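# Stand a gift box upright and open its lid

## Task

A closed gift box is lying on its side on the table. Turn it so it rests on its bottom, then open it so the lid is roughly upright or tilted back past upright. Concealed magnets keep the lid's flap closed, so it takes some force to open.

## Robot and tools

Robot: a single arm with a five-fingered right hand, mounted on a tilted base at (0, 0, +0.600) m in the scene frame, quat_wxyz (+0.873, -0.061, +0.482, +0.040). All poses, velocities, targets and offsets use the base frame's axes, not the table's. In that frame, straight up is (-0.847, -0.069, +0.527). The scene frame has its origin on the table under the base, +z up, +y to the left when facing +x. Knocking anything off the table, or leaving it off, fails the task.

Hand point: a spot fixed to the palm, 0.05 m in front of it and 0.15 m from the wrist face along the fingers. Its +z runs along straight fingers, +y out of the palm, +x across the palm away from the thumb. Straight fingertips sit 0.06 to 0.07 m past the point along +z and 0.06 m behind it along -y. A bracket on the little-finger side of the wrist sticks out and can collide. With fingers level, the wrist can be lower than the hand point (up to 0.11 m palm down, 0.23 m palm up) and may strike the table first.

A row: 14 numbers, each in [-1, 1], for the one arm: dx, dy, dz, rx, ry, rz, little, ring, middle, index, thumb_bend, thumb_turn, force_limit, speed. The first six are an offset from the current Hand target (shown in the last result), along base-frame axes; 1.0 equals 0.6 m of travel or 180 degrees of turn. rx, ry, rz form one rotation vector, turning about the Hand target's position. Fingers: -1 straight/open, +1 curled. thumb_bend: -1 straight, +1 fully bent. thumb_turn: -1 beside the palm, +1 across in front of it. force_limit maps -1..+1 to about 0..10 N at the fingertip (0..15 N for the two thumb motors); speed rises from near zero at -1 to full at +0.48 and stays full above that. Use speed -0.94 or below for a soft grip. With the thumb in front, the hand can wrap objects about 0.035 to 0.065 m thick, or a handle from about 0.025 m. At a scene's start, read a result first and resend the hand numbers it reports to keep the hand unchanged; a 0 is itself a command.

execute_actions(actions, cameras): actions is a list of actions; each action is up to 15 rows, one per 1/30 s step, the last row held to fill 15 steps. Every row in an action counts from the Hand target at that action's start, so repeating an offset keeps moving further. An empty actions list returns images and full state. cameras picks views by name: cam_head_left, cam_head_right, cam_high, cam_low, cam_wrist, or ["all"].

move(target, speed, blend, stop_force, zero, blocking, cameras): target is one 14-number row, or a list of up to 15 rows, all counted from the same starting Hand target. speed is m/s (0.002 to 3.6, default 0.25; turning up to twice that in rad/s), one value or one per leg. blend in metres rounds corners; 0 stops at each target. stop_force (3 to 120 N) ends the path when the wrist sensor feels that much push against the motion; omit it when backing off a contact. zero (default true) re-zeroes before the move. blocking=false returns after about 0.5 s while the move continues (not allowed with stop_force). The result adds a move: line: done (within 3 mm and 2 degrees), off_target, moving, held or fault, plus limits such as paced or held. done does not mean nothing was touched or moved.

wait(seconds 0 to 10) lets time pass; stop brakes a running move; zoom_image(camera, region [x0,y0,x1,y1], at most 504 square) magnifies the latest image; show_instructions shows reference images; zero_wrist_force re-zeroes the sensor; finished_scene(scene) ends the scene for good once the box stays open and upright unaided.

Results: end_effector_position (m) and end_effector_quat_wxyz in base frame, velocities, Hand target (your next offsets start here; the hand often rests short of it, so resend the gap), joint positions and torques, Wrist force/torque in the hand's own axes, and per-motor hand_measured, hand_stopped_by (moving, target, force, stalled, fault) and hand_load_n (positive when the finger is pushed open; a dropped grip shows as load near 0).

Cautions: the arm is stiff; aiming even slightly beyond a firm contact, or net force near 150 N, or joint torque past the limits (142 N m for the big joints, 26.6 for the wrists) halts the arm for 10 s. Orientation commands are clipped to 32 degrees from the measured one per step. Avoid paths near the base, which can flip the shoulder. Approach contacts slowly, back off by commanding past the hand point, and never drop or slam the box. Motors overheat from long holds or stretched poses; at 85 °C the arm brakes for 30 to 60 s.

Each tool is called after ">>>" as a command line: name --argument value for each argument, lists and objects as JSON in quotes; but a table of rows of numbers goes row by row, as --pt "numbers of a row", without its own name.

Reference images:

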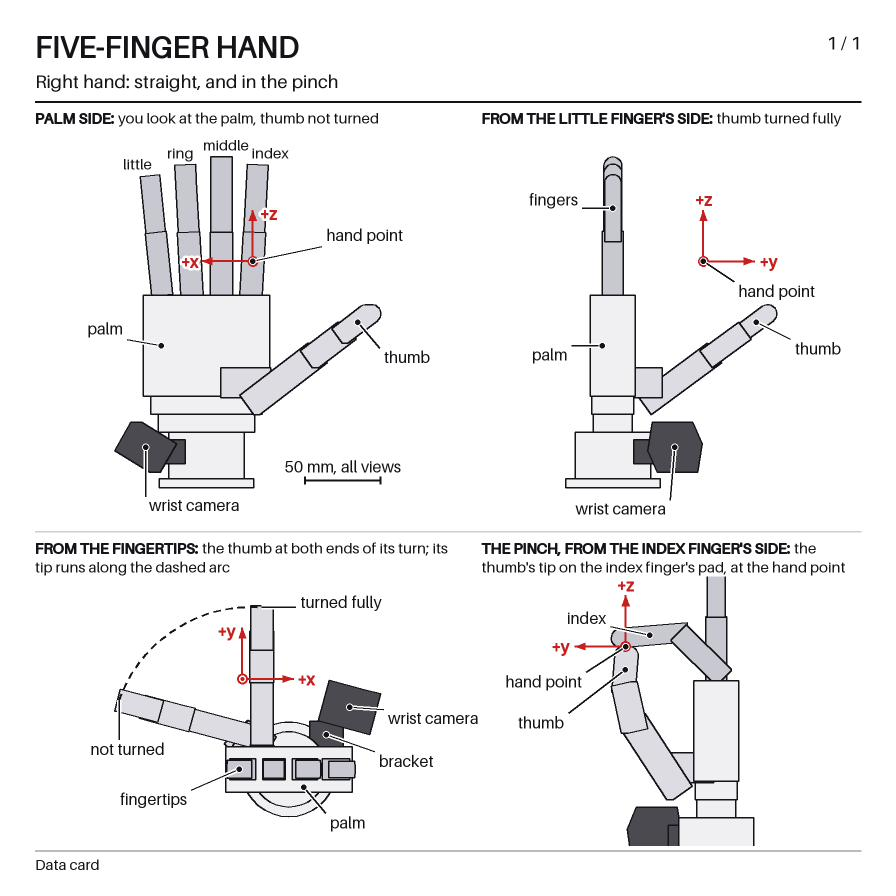

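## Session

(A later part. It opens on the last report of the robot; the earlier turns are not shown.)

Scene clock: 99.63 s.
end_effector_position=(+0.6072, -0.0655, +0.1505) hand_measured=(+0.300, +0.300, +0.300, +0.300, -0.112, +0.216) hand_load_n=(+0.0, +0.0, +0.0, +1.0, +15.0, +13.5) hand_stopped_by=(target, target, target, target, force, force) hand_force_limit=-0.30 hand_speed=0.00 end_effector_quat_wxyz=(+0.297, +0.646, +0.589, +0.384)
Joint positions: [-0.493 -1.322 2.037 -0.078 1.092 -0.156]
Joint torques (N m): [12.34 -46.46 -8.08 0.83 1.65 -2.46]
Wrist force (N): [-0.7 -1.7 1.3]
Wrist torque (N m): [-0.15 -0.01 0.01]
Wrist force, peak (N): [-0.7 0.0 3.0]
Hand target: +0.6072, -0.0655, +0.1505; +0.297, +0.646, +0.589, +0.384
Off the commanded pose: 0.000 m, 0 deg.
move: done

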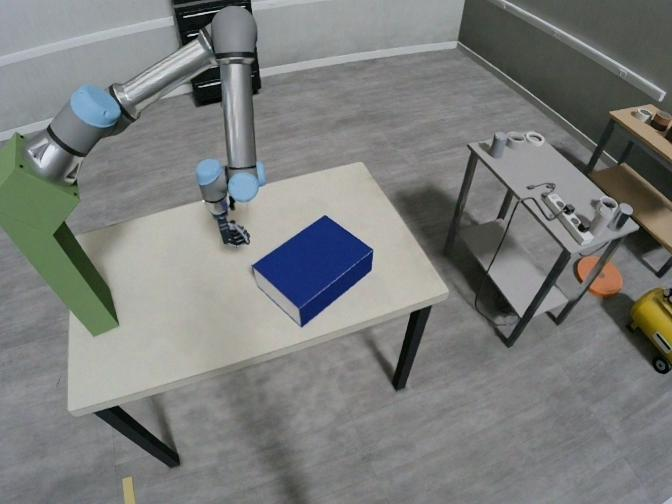

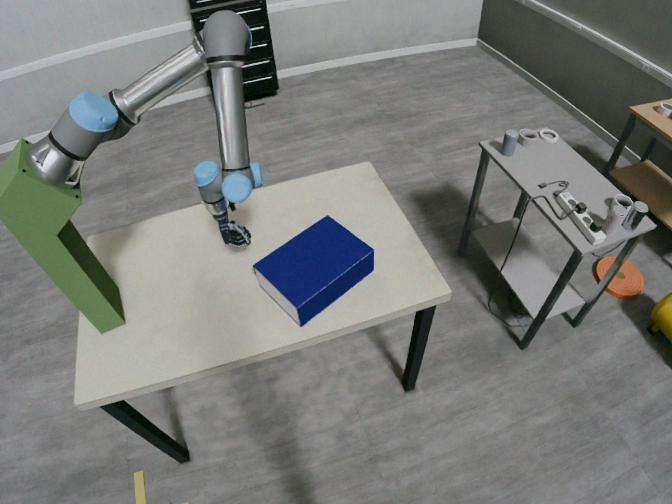

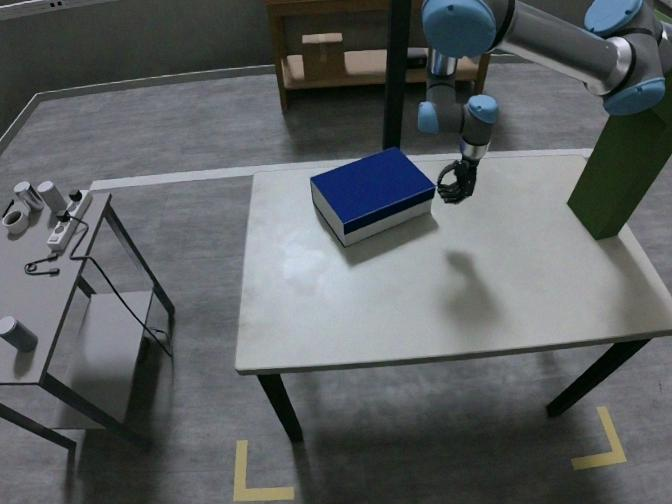

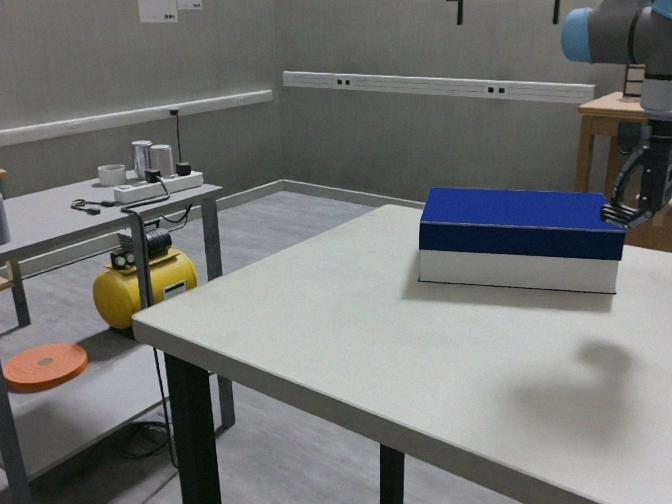

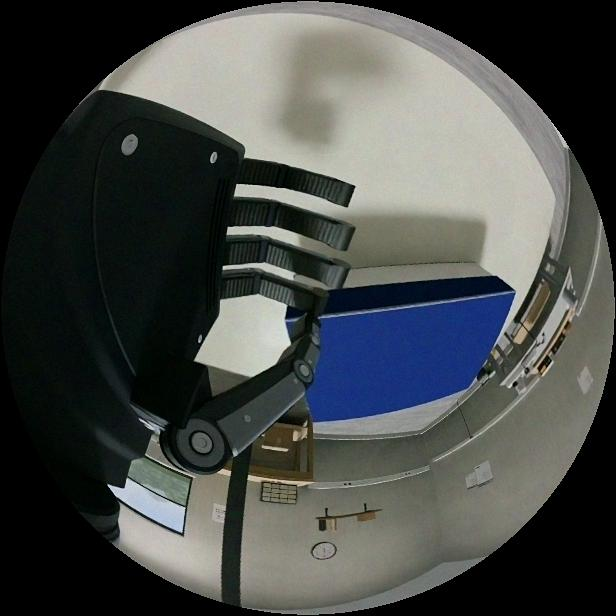

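>>> move --target '[-0.0423,-0.0034,0.0264,0,0,0,0.3,0.3,0.3,0.3,-1,0.216,-0.3,0]' --speed 0.1

>>> move --target '[0,0,0,0,0,0,-0.8,-0.8,-0.8,-0.8,-1,1,-0.3,0]'

>>> move --target '[0,0,0,0,0,0,-0.8,-0.8,-0.8,-0.8,0.9,1,-0.3,0]'

>>> move --target '[0,0,0,0,0,0,0.3,0.3,0.3,0.3,0.9,1,-0.3,0]' --cameras '["cam_wrist","cam_low","cam_high"]'

>>> zoom_image --camera "cam_wrist" --region '[220, 150, 500, 430]'

>>> zoom_image --camera "cam_low" --region '[500, 90, 672, 300]'

>>> zoom_image --camera "cam_high" --region '[380, 80, 520, 250]'

Scene clock: 101.87 s.
end_effector_position=(+0.5818, -0.0676, +0.1663) hand_measured=(+0.300, +0.300, +0.300, +0.300, -1.000, +0.216) hand_load_n=(+0.0, +0.0, +0.0, +0.0, +0.0, +0.0) hand_stopped_by=(target, target, target, target, target, force) hand_force_limit=-0.30 hand_speed=0.00 end_effector_quat_wxyz=(+0.297, +0.646, +0.589, +0.384)
Joint positions: [-0.537 -1.4 2.089 -0.037 1.057 -0.186]
Joint torques (N m): [12.97 -37.02 -9.67 1.15 2.47 2.66]
Wrist force (N): [-0.8 -1.5 1.2]
Wrist torque (N m): [-0.14 -0.01 0.01]
Wrist force, peak (N): [-0.9 -1.5 1.8]
Hand target: +0.5818, -0.0675, +0.1664; +0.297, +0.646, +0.589, +0.384
Off the commanded pose: 0.000 m, 0 deg.
move: done

Scene clock: 102.57 s.
end_effector_position=(+0.5818, -0.0675, +0.1664) hand_measured=(-0.800, -0.800, -0.800, -0.800, -1.000, +1.000) hand_load_n=(+0.0, +0.0, +0.0, -0.5, +0.0, +0.0) hand_stopped_by=(target, target, target, target, target, target) hand_force_limit=-0.30 hand_speed=0.00 end_effector_quat_wxyz=(+0.297, +0.646, +0.589, +0.384)
Joint positions: [-0.537 -1.4 2.089 -0.037 1.057 -0.186]
Joint torques (N m): [11.6 -42.83 -5.13 2.91 1.93 2.61]
Wrist force (N): [-0.9 -1.5 1.2]
Wrist torque (N m): [-0.16 -0.01 0.00]
Wrist force, peak (N): [-1.0 -1.7 1.3]
Hand target: +0.5818, -0.0675, +0.1664; +0.297, +0.646, +0.589, +0.384
Off the commanded pose: 0.000 m, 0 deg.
move: done

Scene clock: 104.20 s.
end_effector_position=(+0.5818, -0.0675, +0.1664) hand_measured=(-0.800, -0.800, -0.800, -0.800, +0.898, +1.000) hand_load_n=(+0.0, +0.0, +0.0, +0.0, +2.0, +0.5) hand_stopped_by=(target, target, target, target, target, target) hand_force_limit=-0.30 hand_speed=0.00 end_effector_quat_wxyz=(+0.297, +0.646, +0.589, +0.384)
Joint positions: [-0.537 -1.4 2.089 -0.037 1.057 -0.186]
Joint torques (N m): [9.09 -44.22 3.93 3.64 0.8 2.3]
Wrist force (N): [-0.6 -1.4 1.3]
Wrist torque (N m): [-0.15 -0.04 0.01]
Wrist force, peak (N): [-1.0 -1.7 1.3]
Hand target: +0.5818, -0.0675, +0.1664; +0.297, +0.646, +0.589, +0.384
Off the commanded pose: 0.000 m, 0 deg.
move: done

Scene clock: 104.90 s.
end_effector_position=(+0.5818, -0.0675, +0.1664) hand_measured=(+0.300, +0.300, -0.442, -0.350, +0.898, +1.000) hand_load_n=(+0.5, +0.0, +4.5, +4.5, +3.5, +5.5) hand_stopped_by=(target, target, force, force, target, target) hand_force_limit=-0.30 hand_speed=0.00 end_effector_quat_wxyz=(+0.297, +0.646, +0.589, +0.384)
Joint positions: [-0.537 -1.4 2.089 -0.037 1.057 -0.186]
Joint torques (N m): [8.1 -44.07 7.76 2.78 0.31 2.02]
Wrist force (N): [-0.8 -1.5 1.2]
Wrist torque (N m): [-0.14 -0.02 0.00]
Wrist force, peak (N): [-0.9 -1.6 1.3]
Hand target: +0.5818, -0.0675, +0.1664; +0.297, +0.646, +0.589, +0.384
Off the commanded pose: 0.000 m, 0 deg.
move: done
Images, in order (width x height): cam_high 672x504, cam_low 672x504, cam_wrist 616x616.

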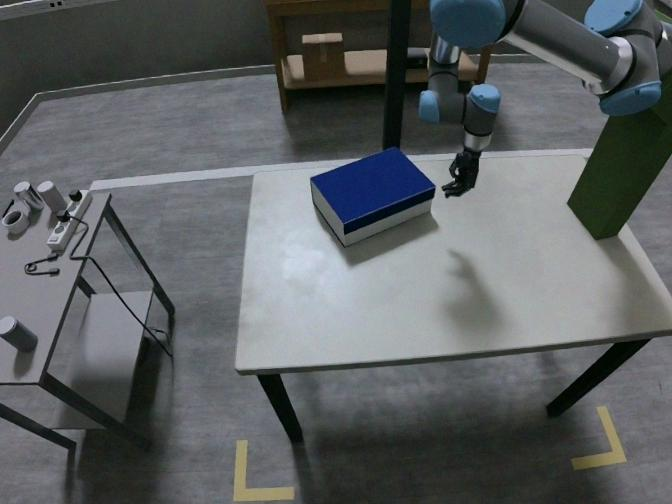

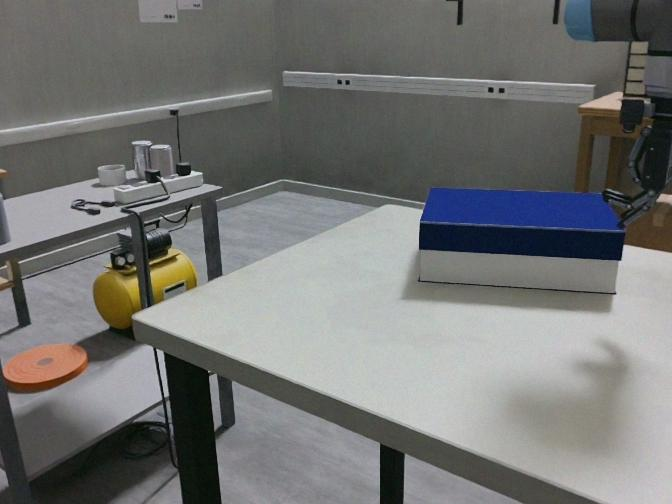

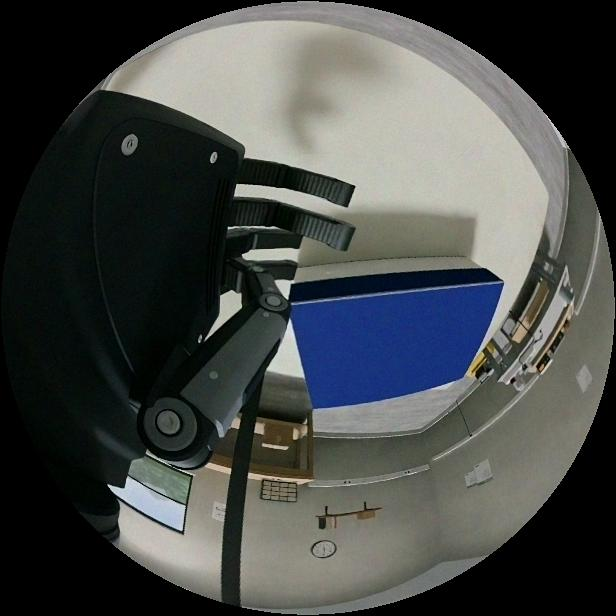

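Scaled by 1.800 from the camera's 616x616 image, which has a finer 880x880 frame.

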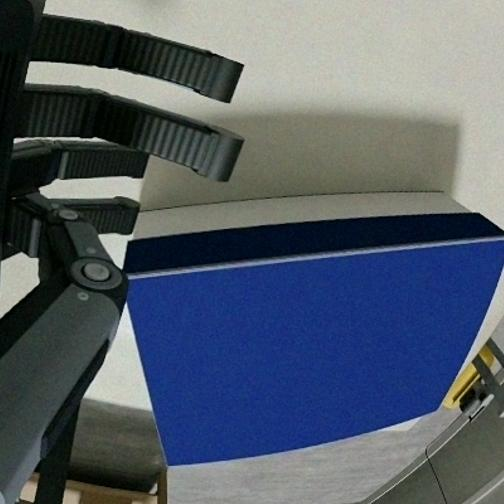

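Scaled by 2.400 from the camera's 672x504 image, which has a finer 960x720 frame.

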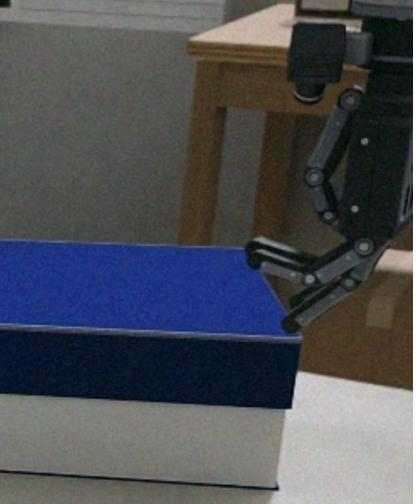

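Scaled by 2.965 from the camera's 672x504 image, which has a finer 960x720 frame.

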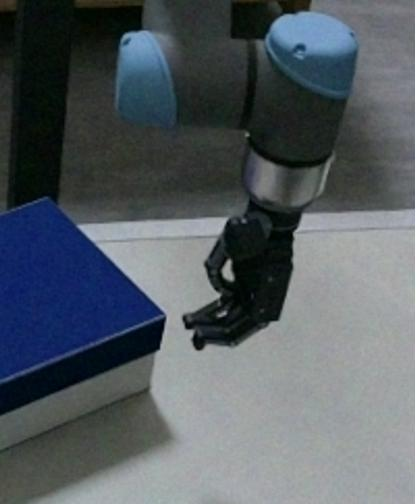

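>>> move --target '[0,0,0,0,0,0,-0.8,-0.8,-0.8,-0.8,0.9,1,-0.3,0]'

>>> move --target '[0,0,0,0,0,0,-0.8,-0.8,-0.8,-0.8,-0.4,1,-0.3,0]'

>>> move --target '[0,0,0,-0.0564,-0.0045,0.0352,0.3,0.3,0.3,0.3,-0.4,1,-0.3,0]'

>>> move --target '[0.2187,0.0175,-0.1364,0,0,0,0.3,0.3,0.3,0.3,-0.4,1,-0.3,0]' --stop_force 6 --speed 0.15 --cameras '["cam_wrist","cam_low","cam_high"]'

>>> zoom_image --camera "cam_wrist" --region '[220, 150, 500, 430]'

>>> zoom_image --camera "cam_low" --region '[500, 120, 672, 330]'

>>> zoom_image --camera "cam_high" --region '[380, 100, 520, 270]'

Scene clock: 107.13 s.
end_effector_position=(+0.5818, -0.0675, +0.1664) hand_measured=(-0.800, -0.800, -0.800, -0.800, +0.898, +1.000) hand_load_n=(+0.0, +0.0, +0.0, +0.0, +2.0, +0.5) hand_stopped_by=(target, target, target, target, target, target) hand_force_limit=-0.30 hand_speed=0.00 end_effector_quat_wxyz=(+0.297, +0.646, +0.589, +0.384)
Joint positions: [-0.537 -1.4 2.089 -0.037 1.057 -0.186]
Joint torques (N m): [5.9 -44.43 11.6 0.78 -1.38 1.57]
Wrist force (N): [-0.9 -1.6 1.2]
Wrist torque (N m): [-0.18 -0.01 -0.01]
Wrist force, peak (N): [-1.0 -1.7 1.4]
Hand target: +0.5818, -0.0675, +0.1664; +0.297, +0.646, +0.589, +0.384
Off the commanded pose: 0.000 m, 0 deg.
move: done

Scene clock: 108.33 s.
end_effector_position=(+0.5818, -0.0675, +0.1664) hand_measured=(-0.800, -0.800, -0.800, -0.800, -0.400, +1.000) hand_load_n=(+0.0, +0.0, +0.0, +0.0, +0.0, +0.0) hand_stopped_by=(target, target, target, target, target, target) hand_force_limit=-0.30 hand_speed=0.00 end_effector_quat_wxyz=(+0.297, +0.646, +0.589, +0.384)
Joint positions: [-0.537 -1.4 2.089 -0.037 1.057 -0.186]
Joint torques (N m): [4.47 -44.6 6.46 0.72 -2.06 1.36]
Wrist force (N): [-0.9 -1.4 1.2]
Wrist torque (N m): [-0.14 -0.01 0.00]
Wrist force, peak (N): [-0.9 -1.7 1.5]
Hand target: +0.5818, -0.0675, +0.1664; +0.297, +0.646, +0.589, +0.384
Off the commanded pose: 0.000 m, 0 deg.
move: done

Scene clock: 109.23 s.
end_effector_position=(+0.5817, -0.0676, +0.1662) hand_measured=(+0.300, +0.300, +0.300, +0.300, -0.400, +1.000) hand_load_n=(+0.5, +0.0, +0.0, +0.0, +0.0, +0.0) hand_stopped_by=(target, target, target, target, target, target) hand_force_limit=-0.30 hand_speed=0.00 end_effector_quat_wxyz=(+0.336, +0.581, +0.653, +0.351)
Joint positions: [-0.575 -1.388 2.097 -0.043 1.027 -0.422]
Joint torques (N m): [11.28 -44.48 -9.01 2.99 2.5 -1.73]
Wrist force (N): [-0.8 -1.3 1.3]
Wrist torque (N m): [-0.13 -0.01 -0.03]
Wrist force, peak (N): [-0.7 -1.6 1.4]
Hand target: +0.5818, -0.0675, +0.1664; +0.336, +0.581, +0.653, +0.351
Off the commanded pose: 0.000 m, 0 deg.
move: done

Scene clock: 111.47 s.
end_effector_position=(+0.7130, -0.0570, +0.0845) hand_measured=(+0.300, +0.300, +0.300, +0.300, -0.400, +1.000) hand_load_n=(+0.0, +0.0, +0.0, +0.0, +0.0, +0.0) hand_stopped_by=(target, target, target, target, target, target) hand_force_limit=-0.30 hand_speed=0.00 end_effector_quat_wxyz=(+0.336, +0.581, +0.653, +0.351)
Joint positions: [-0.391 -1.006 1.783 -0.167 1.175 -0.3]
Joint torques (N m): [-16.06 -29.5 -6.5 2.29 -2.61 -2.51]
Wrist force (N): [-1.0 -1.4 1.1]
Wrist torque (N m): [-0.14 0.00 0.00]
Wrist force, peak (N): [-1.0 -1.4 2.3]
Hand target: +0.7130, -0.0570, +0.0845; +0.336, +0.581, +0.653, +0.351
Off the commanded pose: 0.000 m, 0 deg.
move: done
Images, in order (width x height): cam_high 672x504, cam_low 672x504, cam_wrist 616x616.

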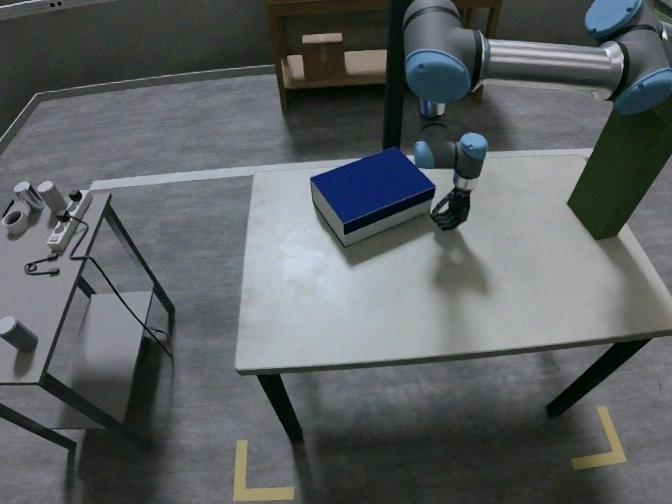

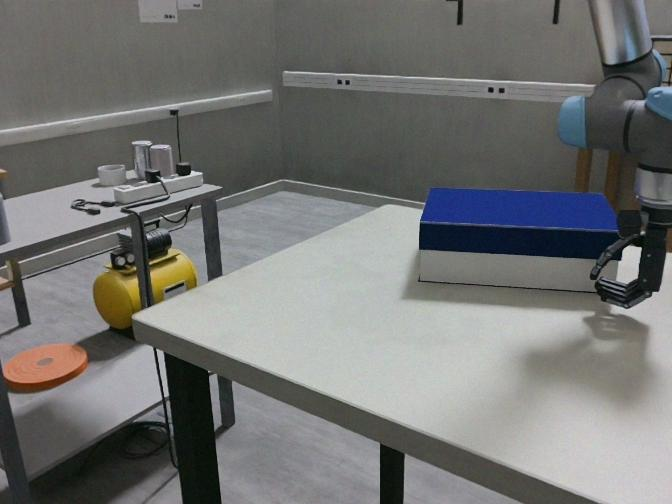

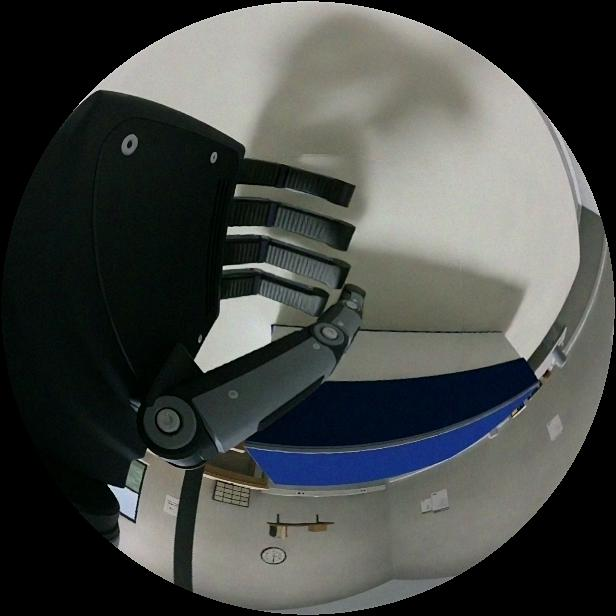

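Scaled by 1.800 from the camera's 616x616 image, which has a finer 880x880 frame.

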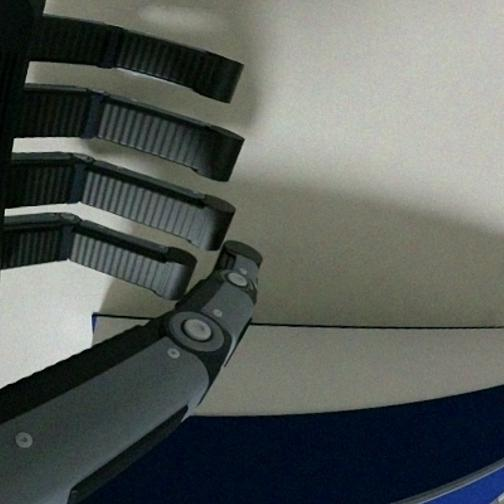

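Scaled by 2.400 from the camera's 672x504 image, which has a finer 960x720 frame.

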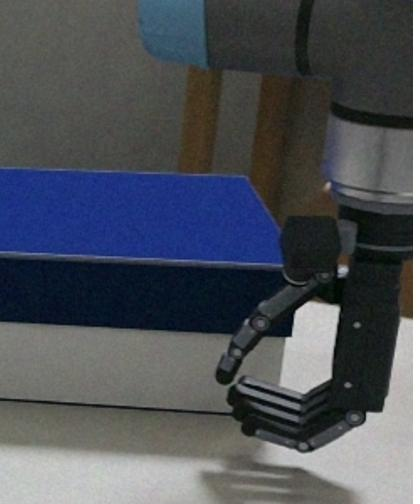

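Scaled by 2.965 from the camera's 672x504 image, which has a finer 960x720 frame.

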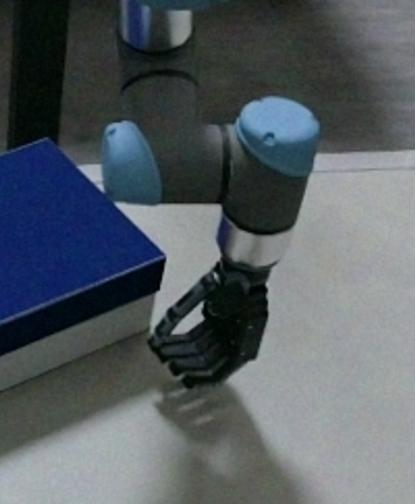

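>>> move --target '[0.021,-0.0783,0.0235,0,0,0,0.3,0.3,0.3,0.3,-0.4,1,-0.3,0]' --speed 0.05 --stop_force 3 --cameras '["cam_wrist","cam_low","cam_high"]'

>>> zoom_image --camera "cam_wrist" --region '[220, 150, 500, 430]'

>>> zoom_image --camera "cam_low" --region '[540, 180, 672, 320]'

>>> zoom_image --camera "cam_high" --region '[380, 130, 480, 250]'

Scene clock: 114.43 s.
end_effector_position=(+0.7256, -0.1040, +0.0986) hand_measured=(+0.300, +0.300, +0.300, +0.300, -0.400, +1.000) hand_load_n=(+0.5, +0.0, +0.0, +0.0, +0.0, +0.0) hand_stopped_by=(target, target, target, target, target, target) hand_force_limit=-0.30 hand_speed=0.00 end_effector_quat_wxyz=(+0.336, +0.581, +0.653, +0.351)
Joint positions: [-0.472 -0.989 1.707 -0.087 1.109 -0.352]
Joint torques (N m): [6.55 -49.66 16.52 1.41 2.41 2.78]
Wrist force (N): [-0.8 -1.6 1.0]
Wrist torque (N m): [-0.15 0.00 0.02]
Wrist force, peak (N): [0.2 -2.4 1.1]
Hand target: +0.7256, -0.1040, +0.0986; +0.336, +0.581, +0.653, +0.351
Off the commanded pose: 0.000 m, 0 deg.
move: done
Images, in order (width x height): cam_high 672x504, cam_low 672x504, cam_wrist 616x616.

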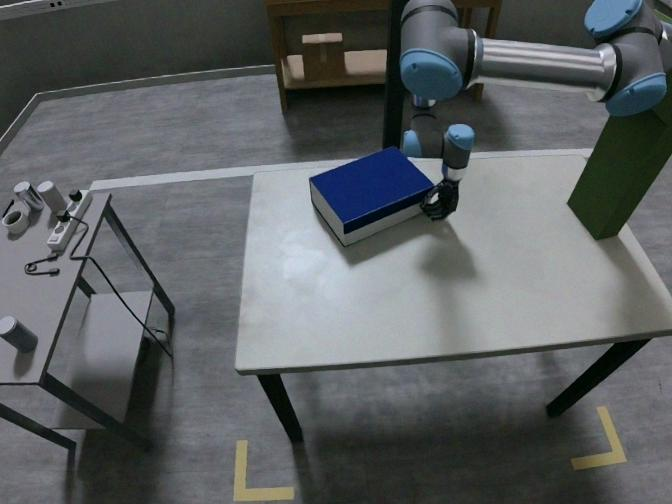

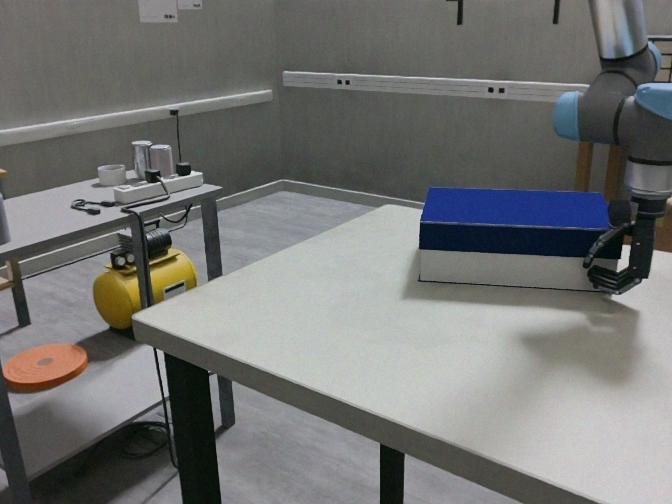

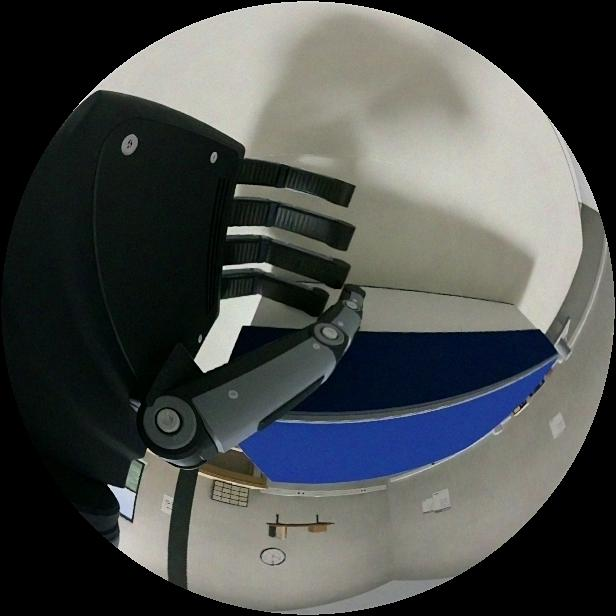

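Scaled by 1.800 from the camera's 616x616 image, which has a finer 880x880 frame.

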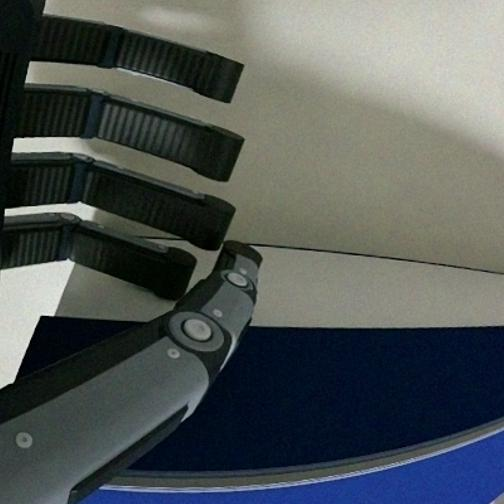

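Scaled by 3.600 from the camera's 672x504 image, which has a finer 960x720 frame.

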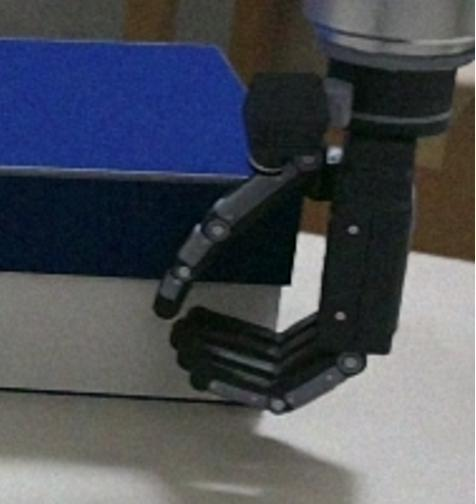

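Scaled by 4.200 from the camera's 672x504 image, which has a finer 960x720 frame.

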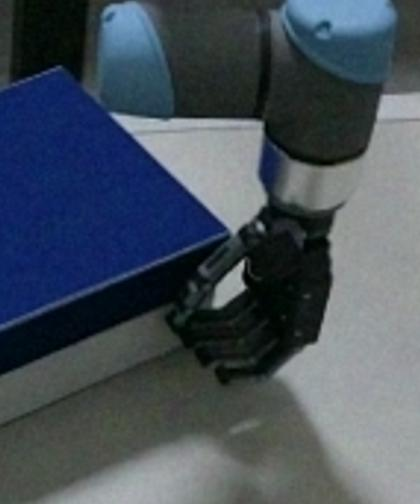

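>>> move --pt "0.0014 -0.0081 0.0012 0 0 0 0.3 0.3 0.3 0.3 -0.4 1 -0.3 0" --pt "-0.04 -0.0164 0.0284 0 0 0 0.3 0.3 0.3 0.3 -0.4 1 -0.3 0" --speed 0.025 --stop_force 6 --cameras '["cam_wrist","cam_low","cam_high"]'

>>> zoom_image --camera "cam_wrist" --region '[220, 150, 500, 430]'

>>> zoom_image --camera "cam_low" --region '[540, 180, 672, 320]'

>>> zoom_image --camera "cam_high" --region '[380, 130, 480, 250]'

Scene clock: 118.00 s.
end_effector_position=(+0.7016, -0.1138, +0.1157) hand_measured=(+0.300, +0.300, +0.300, +0.300, -0.400, +1.000) hand_load_n=(+0.0, +0.0, +0.0, +4.0, -0.5, +0.0) hand_stopped_by=(target, target, target, target, target, target) hand_force_limit=-0.30 hand_speed=0.00 end_effector_quat_wxyz=(+0.336, +0.581, +0.653, +0.351)
Joint positions: [-0.516 -1.052 1.763 -0.066 1.074 -0.381]
Joint torques (N m): [6.2 -30.8 -8.56 0.33 2.49 2.03]
Wrist force (N): [-0.7 -1.7 3.4]
Wrist torque (N m): [-0.11 0.02 0.02]
Wrist force, peak (N): [-0.6 -1.9 3.7]
Hand target: +0.7016, -0.1138, +0.1157; +0.336, +0.581, +0.653, +0.351
Off the commanded pose: 0.000 m, 0 deg.
move: done
Images, in order (width x height): cam_high 672x504, cam_low 672x504, cam_wrist 616x616.

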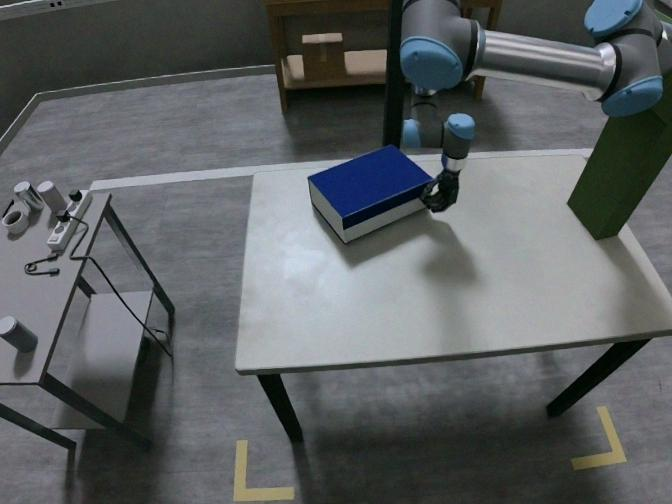

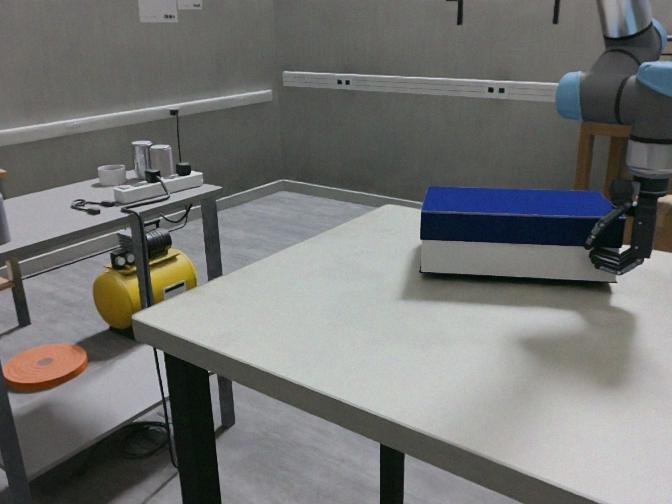

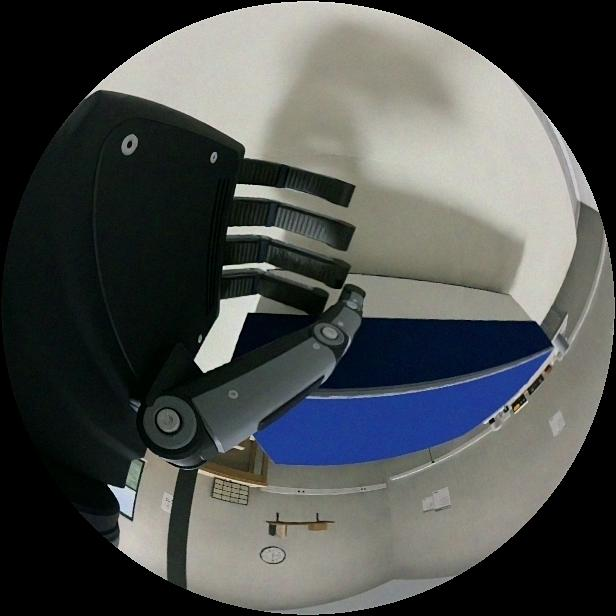

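Scaled by 1.800 from the camera's 616x616 image, which has a finer 880x880 frame.

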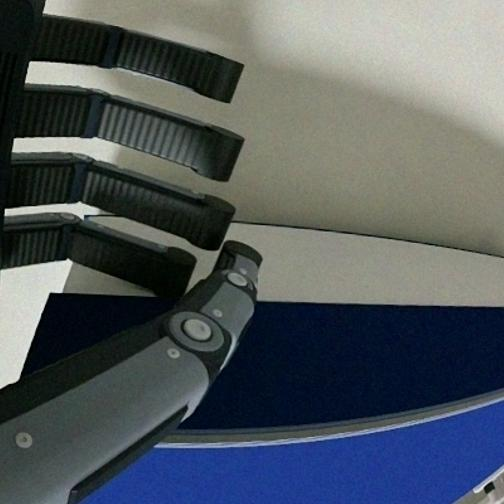

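Scaled by 3.600 from the camera's 672x504 image, which has a finer 960x720 frame.

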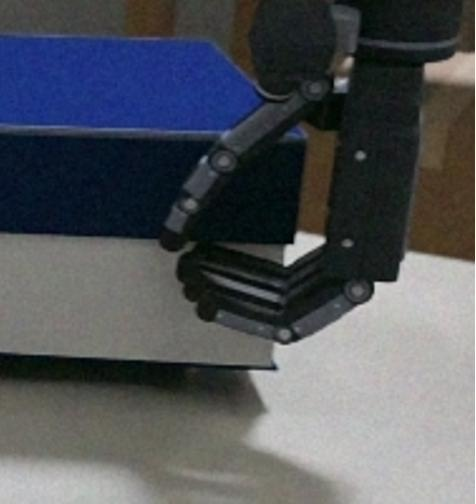

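Scaled by 4.200 from the camera's 672x504 image, which has a finer 960x720 frame.

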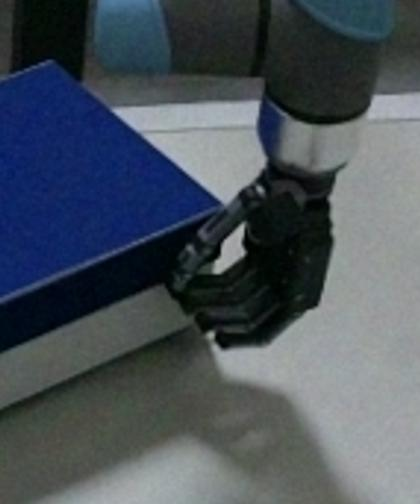

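>>> move --target '[0.0353,0.0028,-0.022,0,0,0,0.3,0.3,0.3,0.3,-0.4,1,-0.3,0]' --speed 0.04 --cameras '["cam_low","cam_wrist"]'

>>> zoom_image --camera "cam_low" --region '[400, 160, 672, 320]'

Scene clock: 122.23 s.
end_effector_position=(+0.7230, -0.1121, +0.1025) hand_measured=(+0.300, +0.300, +0.300, +0.300, -0.400, +1.000) hand_load_n=(+0.0, +0.5, +0.0, +0.5, +0.0, +0.0) hand_stopped_by=(target, target, target, target, target, target) hand_force_limit=-0.30 hand_speed=0.00 end_effector_quat_wxyz=(+0.336, +0.581, +0.653, +0.351) end_effector_velocity=(-0.002, +0.000, +0.000) end_effector_angular_velocity=(+0.000, +0.001, -0.001)
Joint positions: [-0.49 -0.995 1.707 -0.075 1.095 -0.364]
Joint velocities: [-0.002 -0.005 0.007 0 0 -0.001]
Joint torques (N m): [-20.82 -49.05 15.03 2.65 -2.07 -0.9]
Wrist force (N): [-0.7 -1.6 1.1]
Wrist torque (N m): [-0.16 -0.01 -0.02]
Wrist force, peak (N): [-0.8 -1.8 3.7]
Hand target: +0.7228, -0.1122, +0.1025; +0.336, +0.581, +0.653, +0.351
Off the commanded pose: 0.000 m, 0 deg.
move: done
Images, in order (width x height): cam_low 672x504, cam_wrist 616x616.

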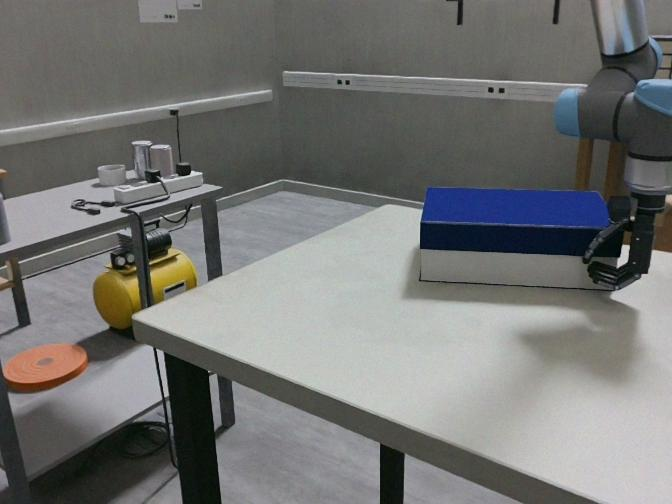

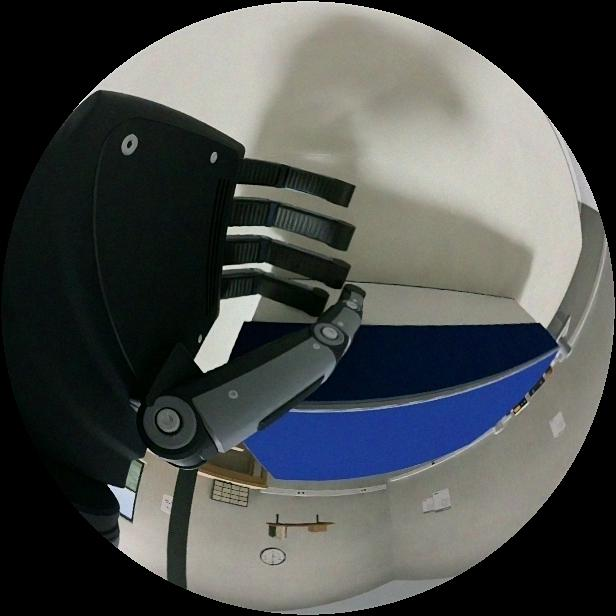

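Scaled by 1.853 from the camera's 672x504 image, which has a finer 960x720 frame.

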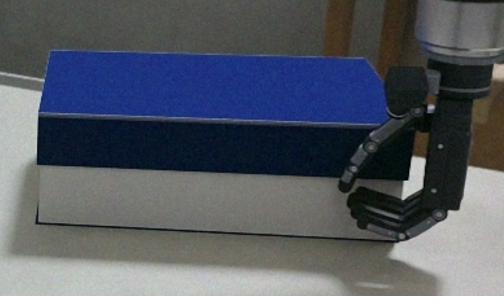

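>>> execute_actions --actions '[[[-0.0635,-0.0051,0.0396,0,0,0,0.3,0.3,0.3,0.3,-0.4,1,-0.3,0]]]' --cameras '["cam_low","cam_wrist","cam_high"]'

>>> zoom_image --camera "cam_low" --region '[400, 160, 672, 320]'

Scene clock: 123.17 s.
end_effector_position=(+0.6847, -0.1152, +0.1263) hand_measured=(+0.300, +0.300, +0.300, +0.300, -0.400, +1.000) hand_load_n=(+0.0, +0.0, +0.0, +1.5, +0.0, +0.0) hand_stopped_by=(target, target, target, target, target, target) hand_force_limit=-0.30 hand_speed=0.00 end_effector_quat_wxyz=(+0.336, +0.581, +0.653, +0.351)
Joint positions: [-0.538 -1.098 1.806 -0.056 1.057 -0.396]
Joint torques (N m): [-20 -42.48 15.61 3.25 -2.57 -1.21]
Wrist force (N): [-1.1 -1.6 2.1]
Wrist torque (N m): [-0.14 0.01 -0.08]
Wrist force, peak (N): [-0.2 -4.9 11.0]
Hand target: +0.6847, -0.1152, +0.1262; +0.336, +0.581, +0.653, +0.351
Off the commanded pose: 0.000 m, 0 deg.
Images, in order (width x height): cam_high 672x504, cam_low 672x504, cam_wrist 616x616.

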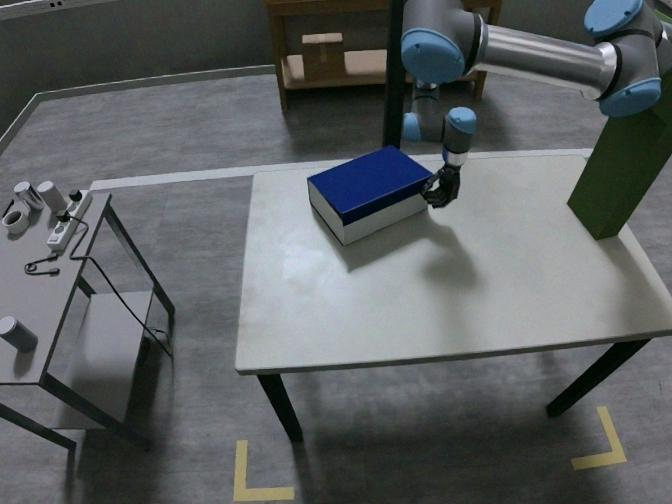

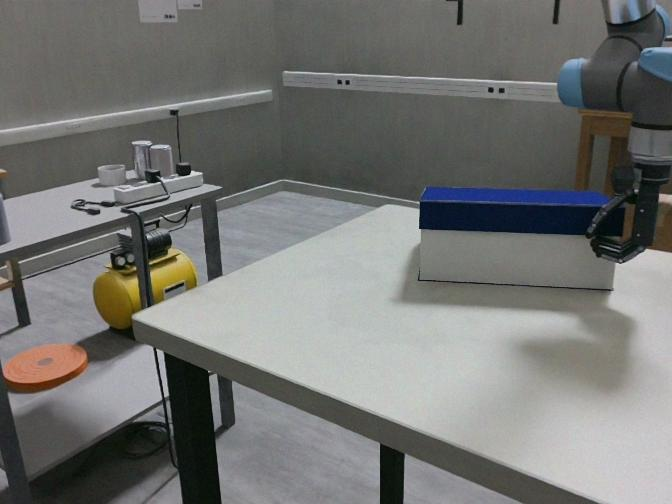

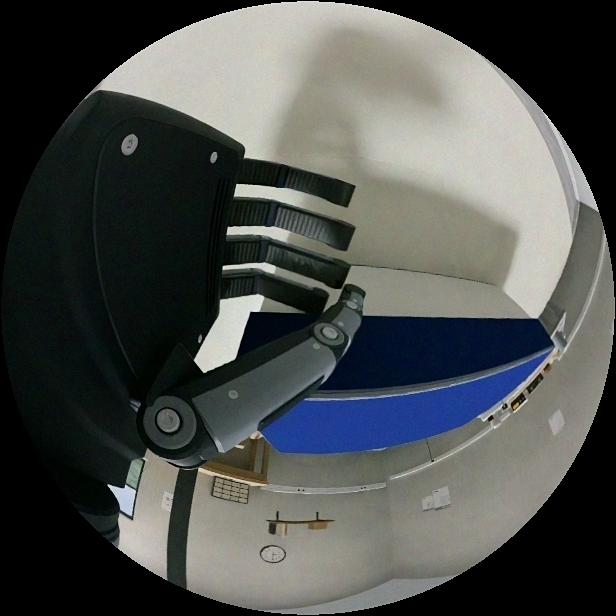

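Scaled by 1.853 from the camera's 672x504 image, which has a finer 960x720 frame.

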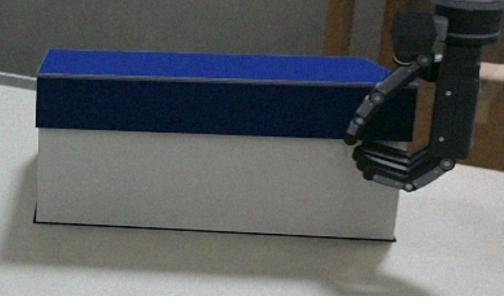

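>>> move --pt "-0.0451 -0.0036 0.0282 0 0 0 0.3 0.3 0.3 0.3 -0.4 1 -0.3 0" --pt "-0.0775 -0.0556 0.0611 0 0 0 0.3 0.3 0.3 0.3 -0.4 1 -0.3 0" --speed 0.06 --cameras '["cam_low","cam_wrist","cam_high"]'

>>> zoom_image --camera "cam_low" --region '[400, 130, 672, 320]'

>>> zoom_image --camera "cam_wrist" --region '[220, 150, 560, 490]'

Scene clock: 126.43 s.
end_effector_position=(+0.6381, -0.1486, +0.1629) hand_measured=(+0.300, +0.300, +0.300, +0.300, -0.400, +1.000) hand_load_n=(+0.0, +0.0, +0.0, +1.0, +0.0, +0.0) hand_stopped_by=(target, target, target, target, target, target) hand_force_limit=-0.30 hand_speed=0.00 end_effector_quat_wxyz=(+0.336, +0.581, +0.653, +0.351) end_effector_velocity=(+0.001, -0.001, +0.000) end_effector_angular_velocity=(-0.003, -0.001, -0.006)
Joint positions: [-0.669 -1.212 1.874 0.042 0.955 -0.494]
Joint velocities: [0.002 0 -0.001 -0.004 0.007 0.005]
Joint torques (N m): [4.05 -26.75 -10.99 0.36 2.23 2.72]
Wrist force (N): [-1.4 -1.7 1.6]
Wrist torque (N m): [-0.11 0.07 -0.06]
Wrist force, peak (N): [-0.7 -1.1 2.8]
Hand target: +0.6382, -0.1486, +0.1629; +0.336, +0.581, +0.653, +0.351
Off the commanded pose: 0.000 m, 0 deg.
move: done
Images, in order (width x height): cam_high 672x504, cam_low 672x504, cam_wrist 616x616.

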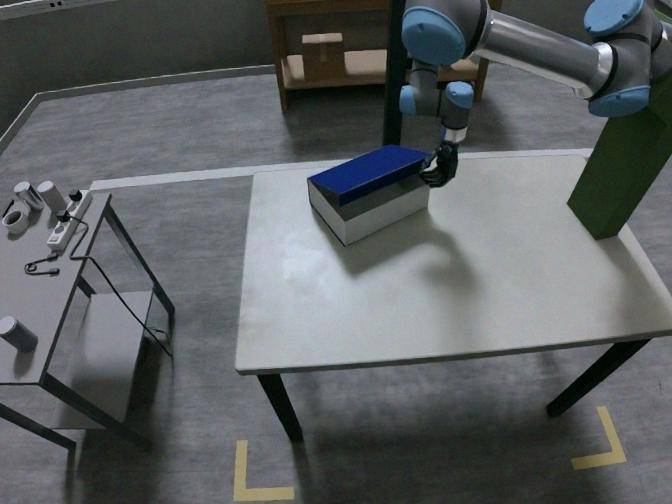

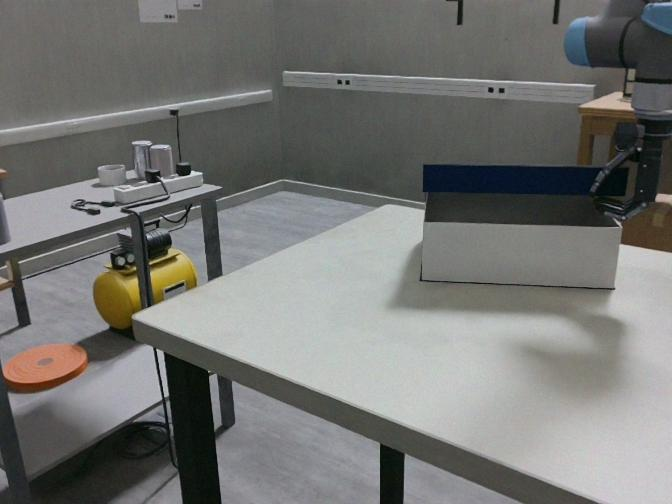

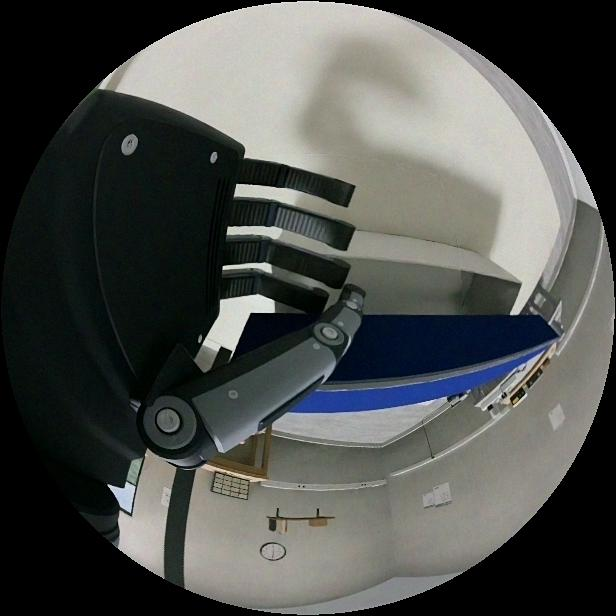

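Scaled by 1.853 from the camera's 672x504 image, which has a finer 960x720 frame.

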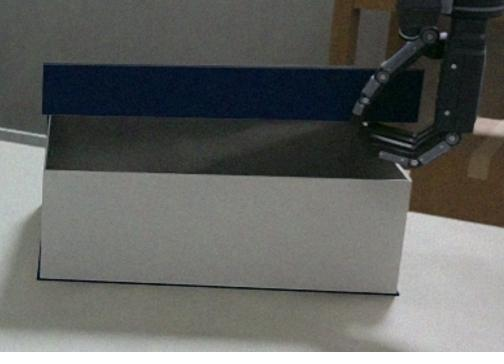

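Scaled by 1.482 from the camera's 616x616 image, which has a finer 880x880 frame.

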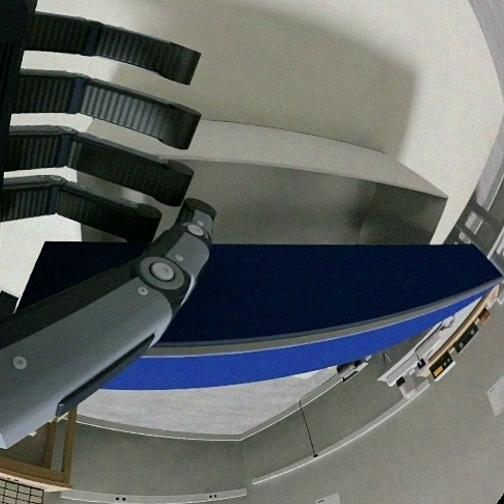

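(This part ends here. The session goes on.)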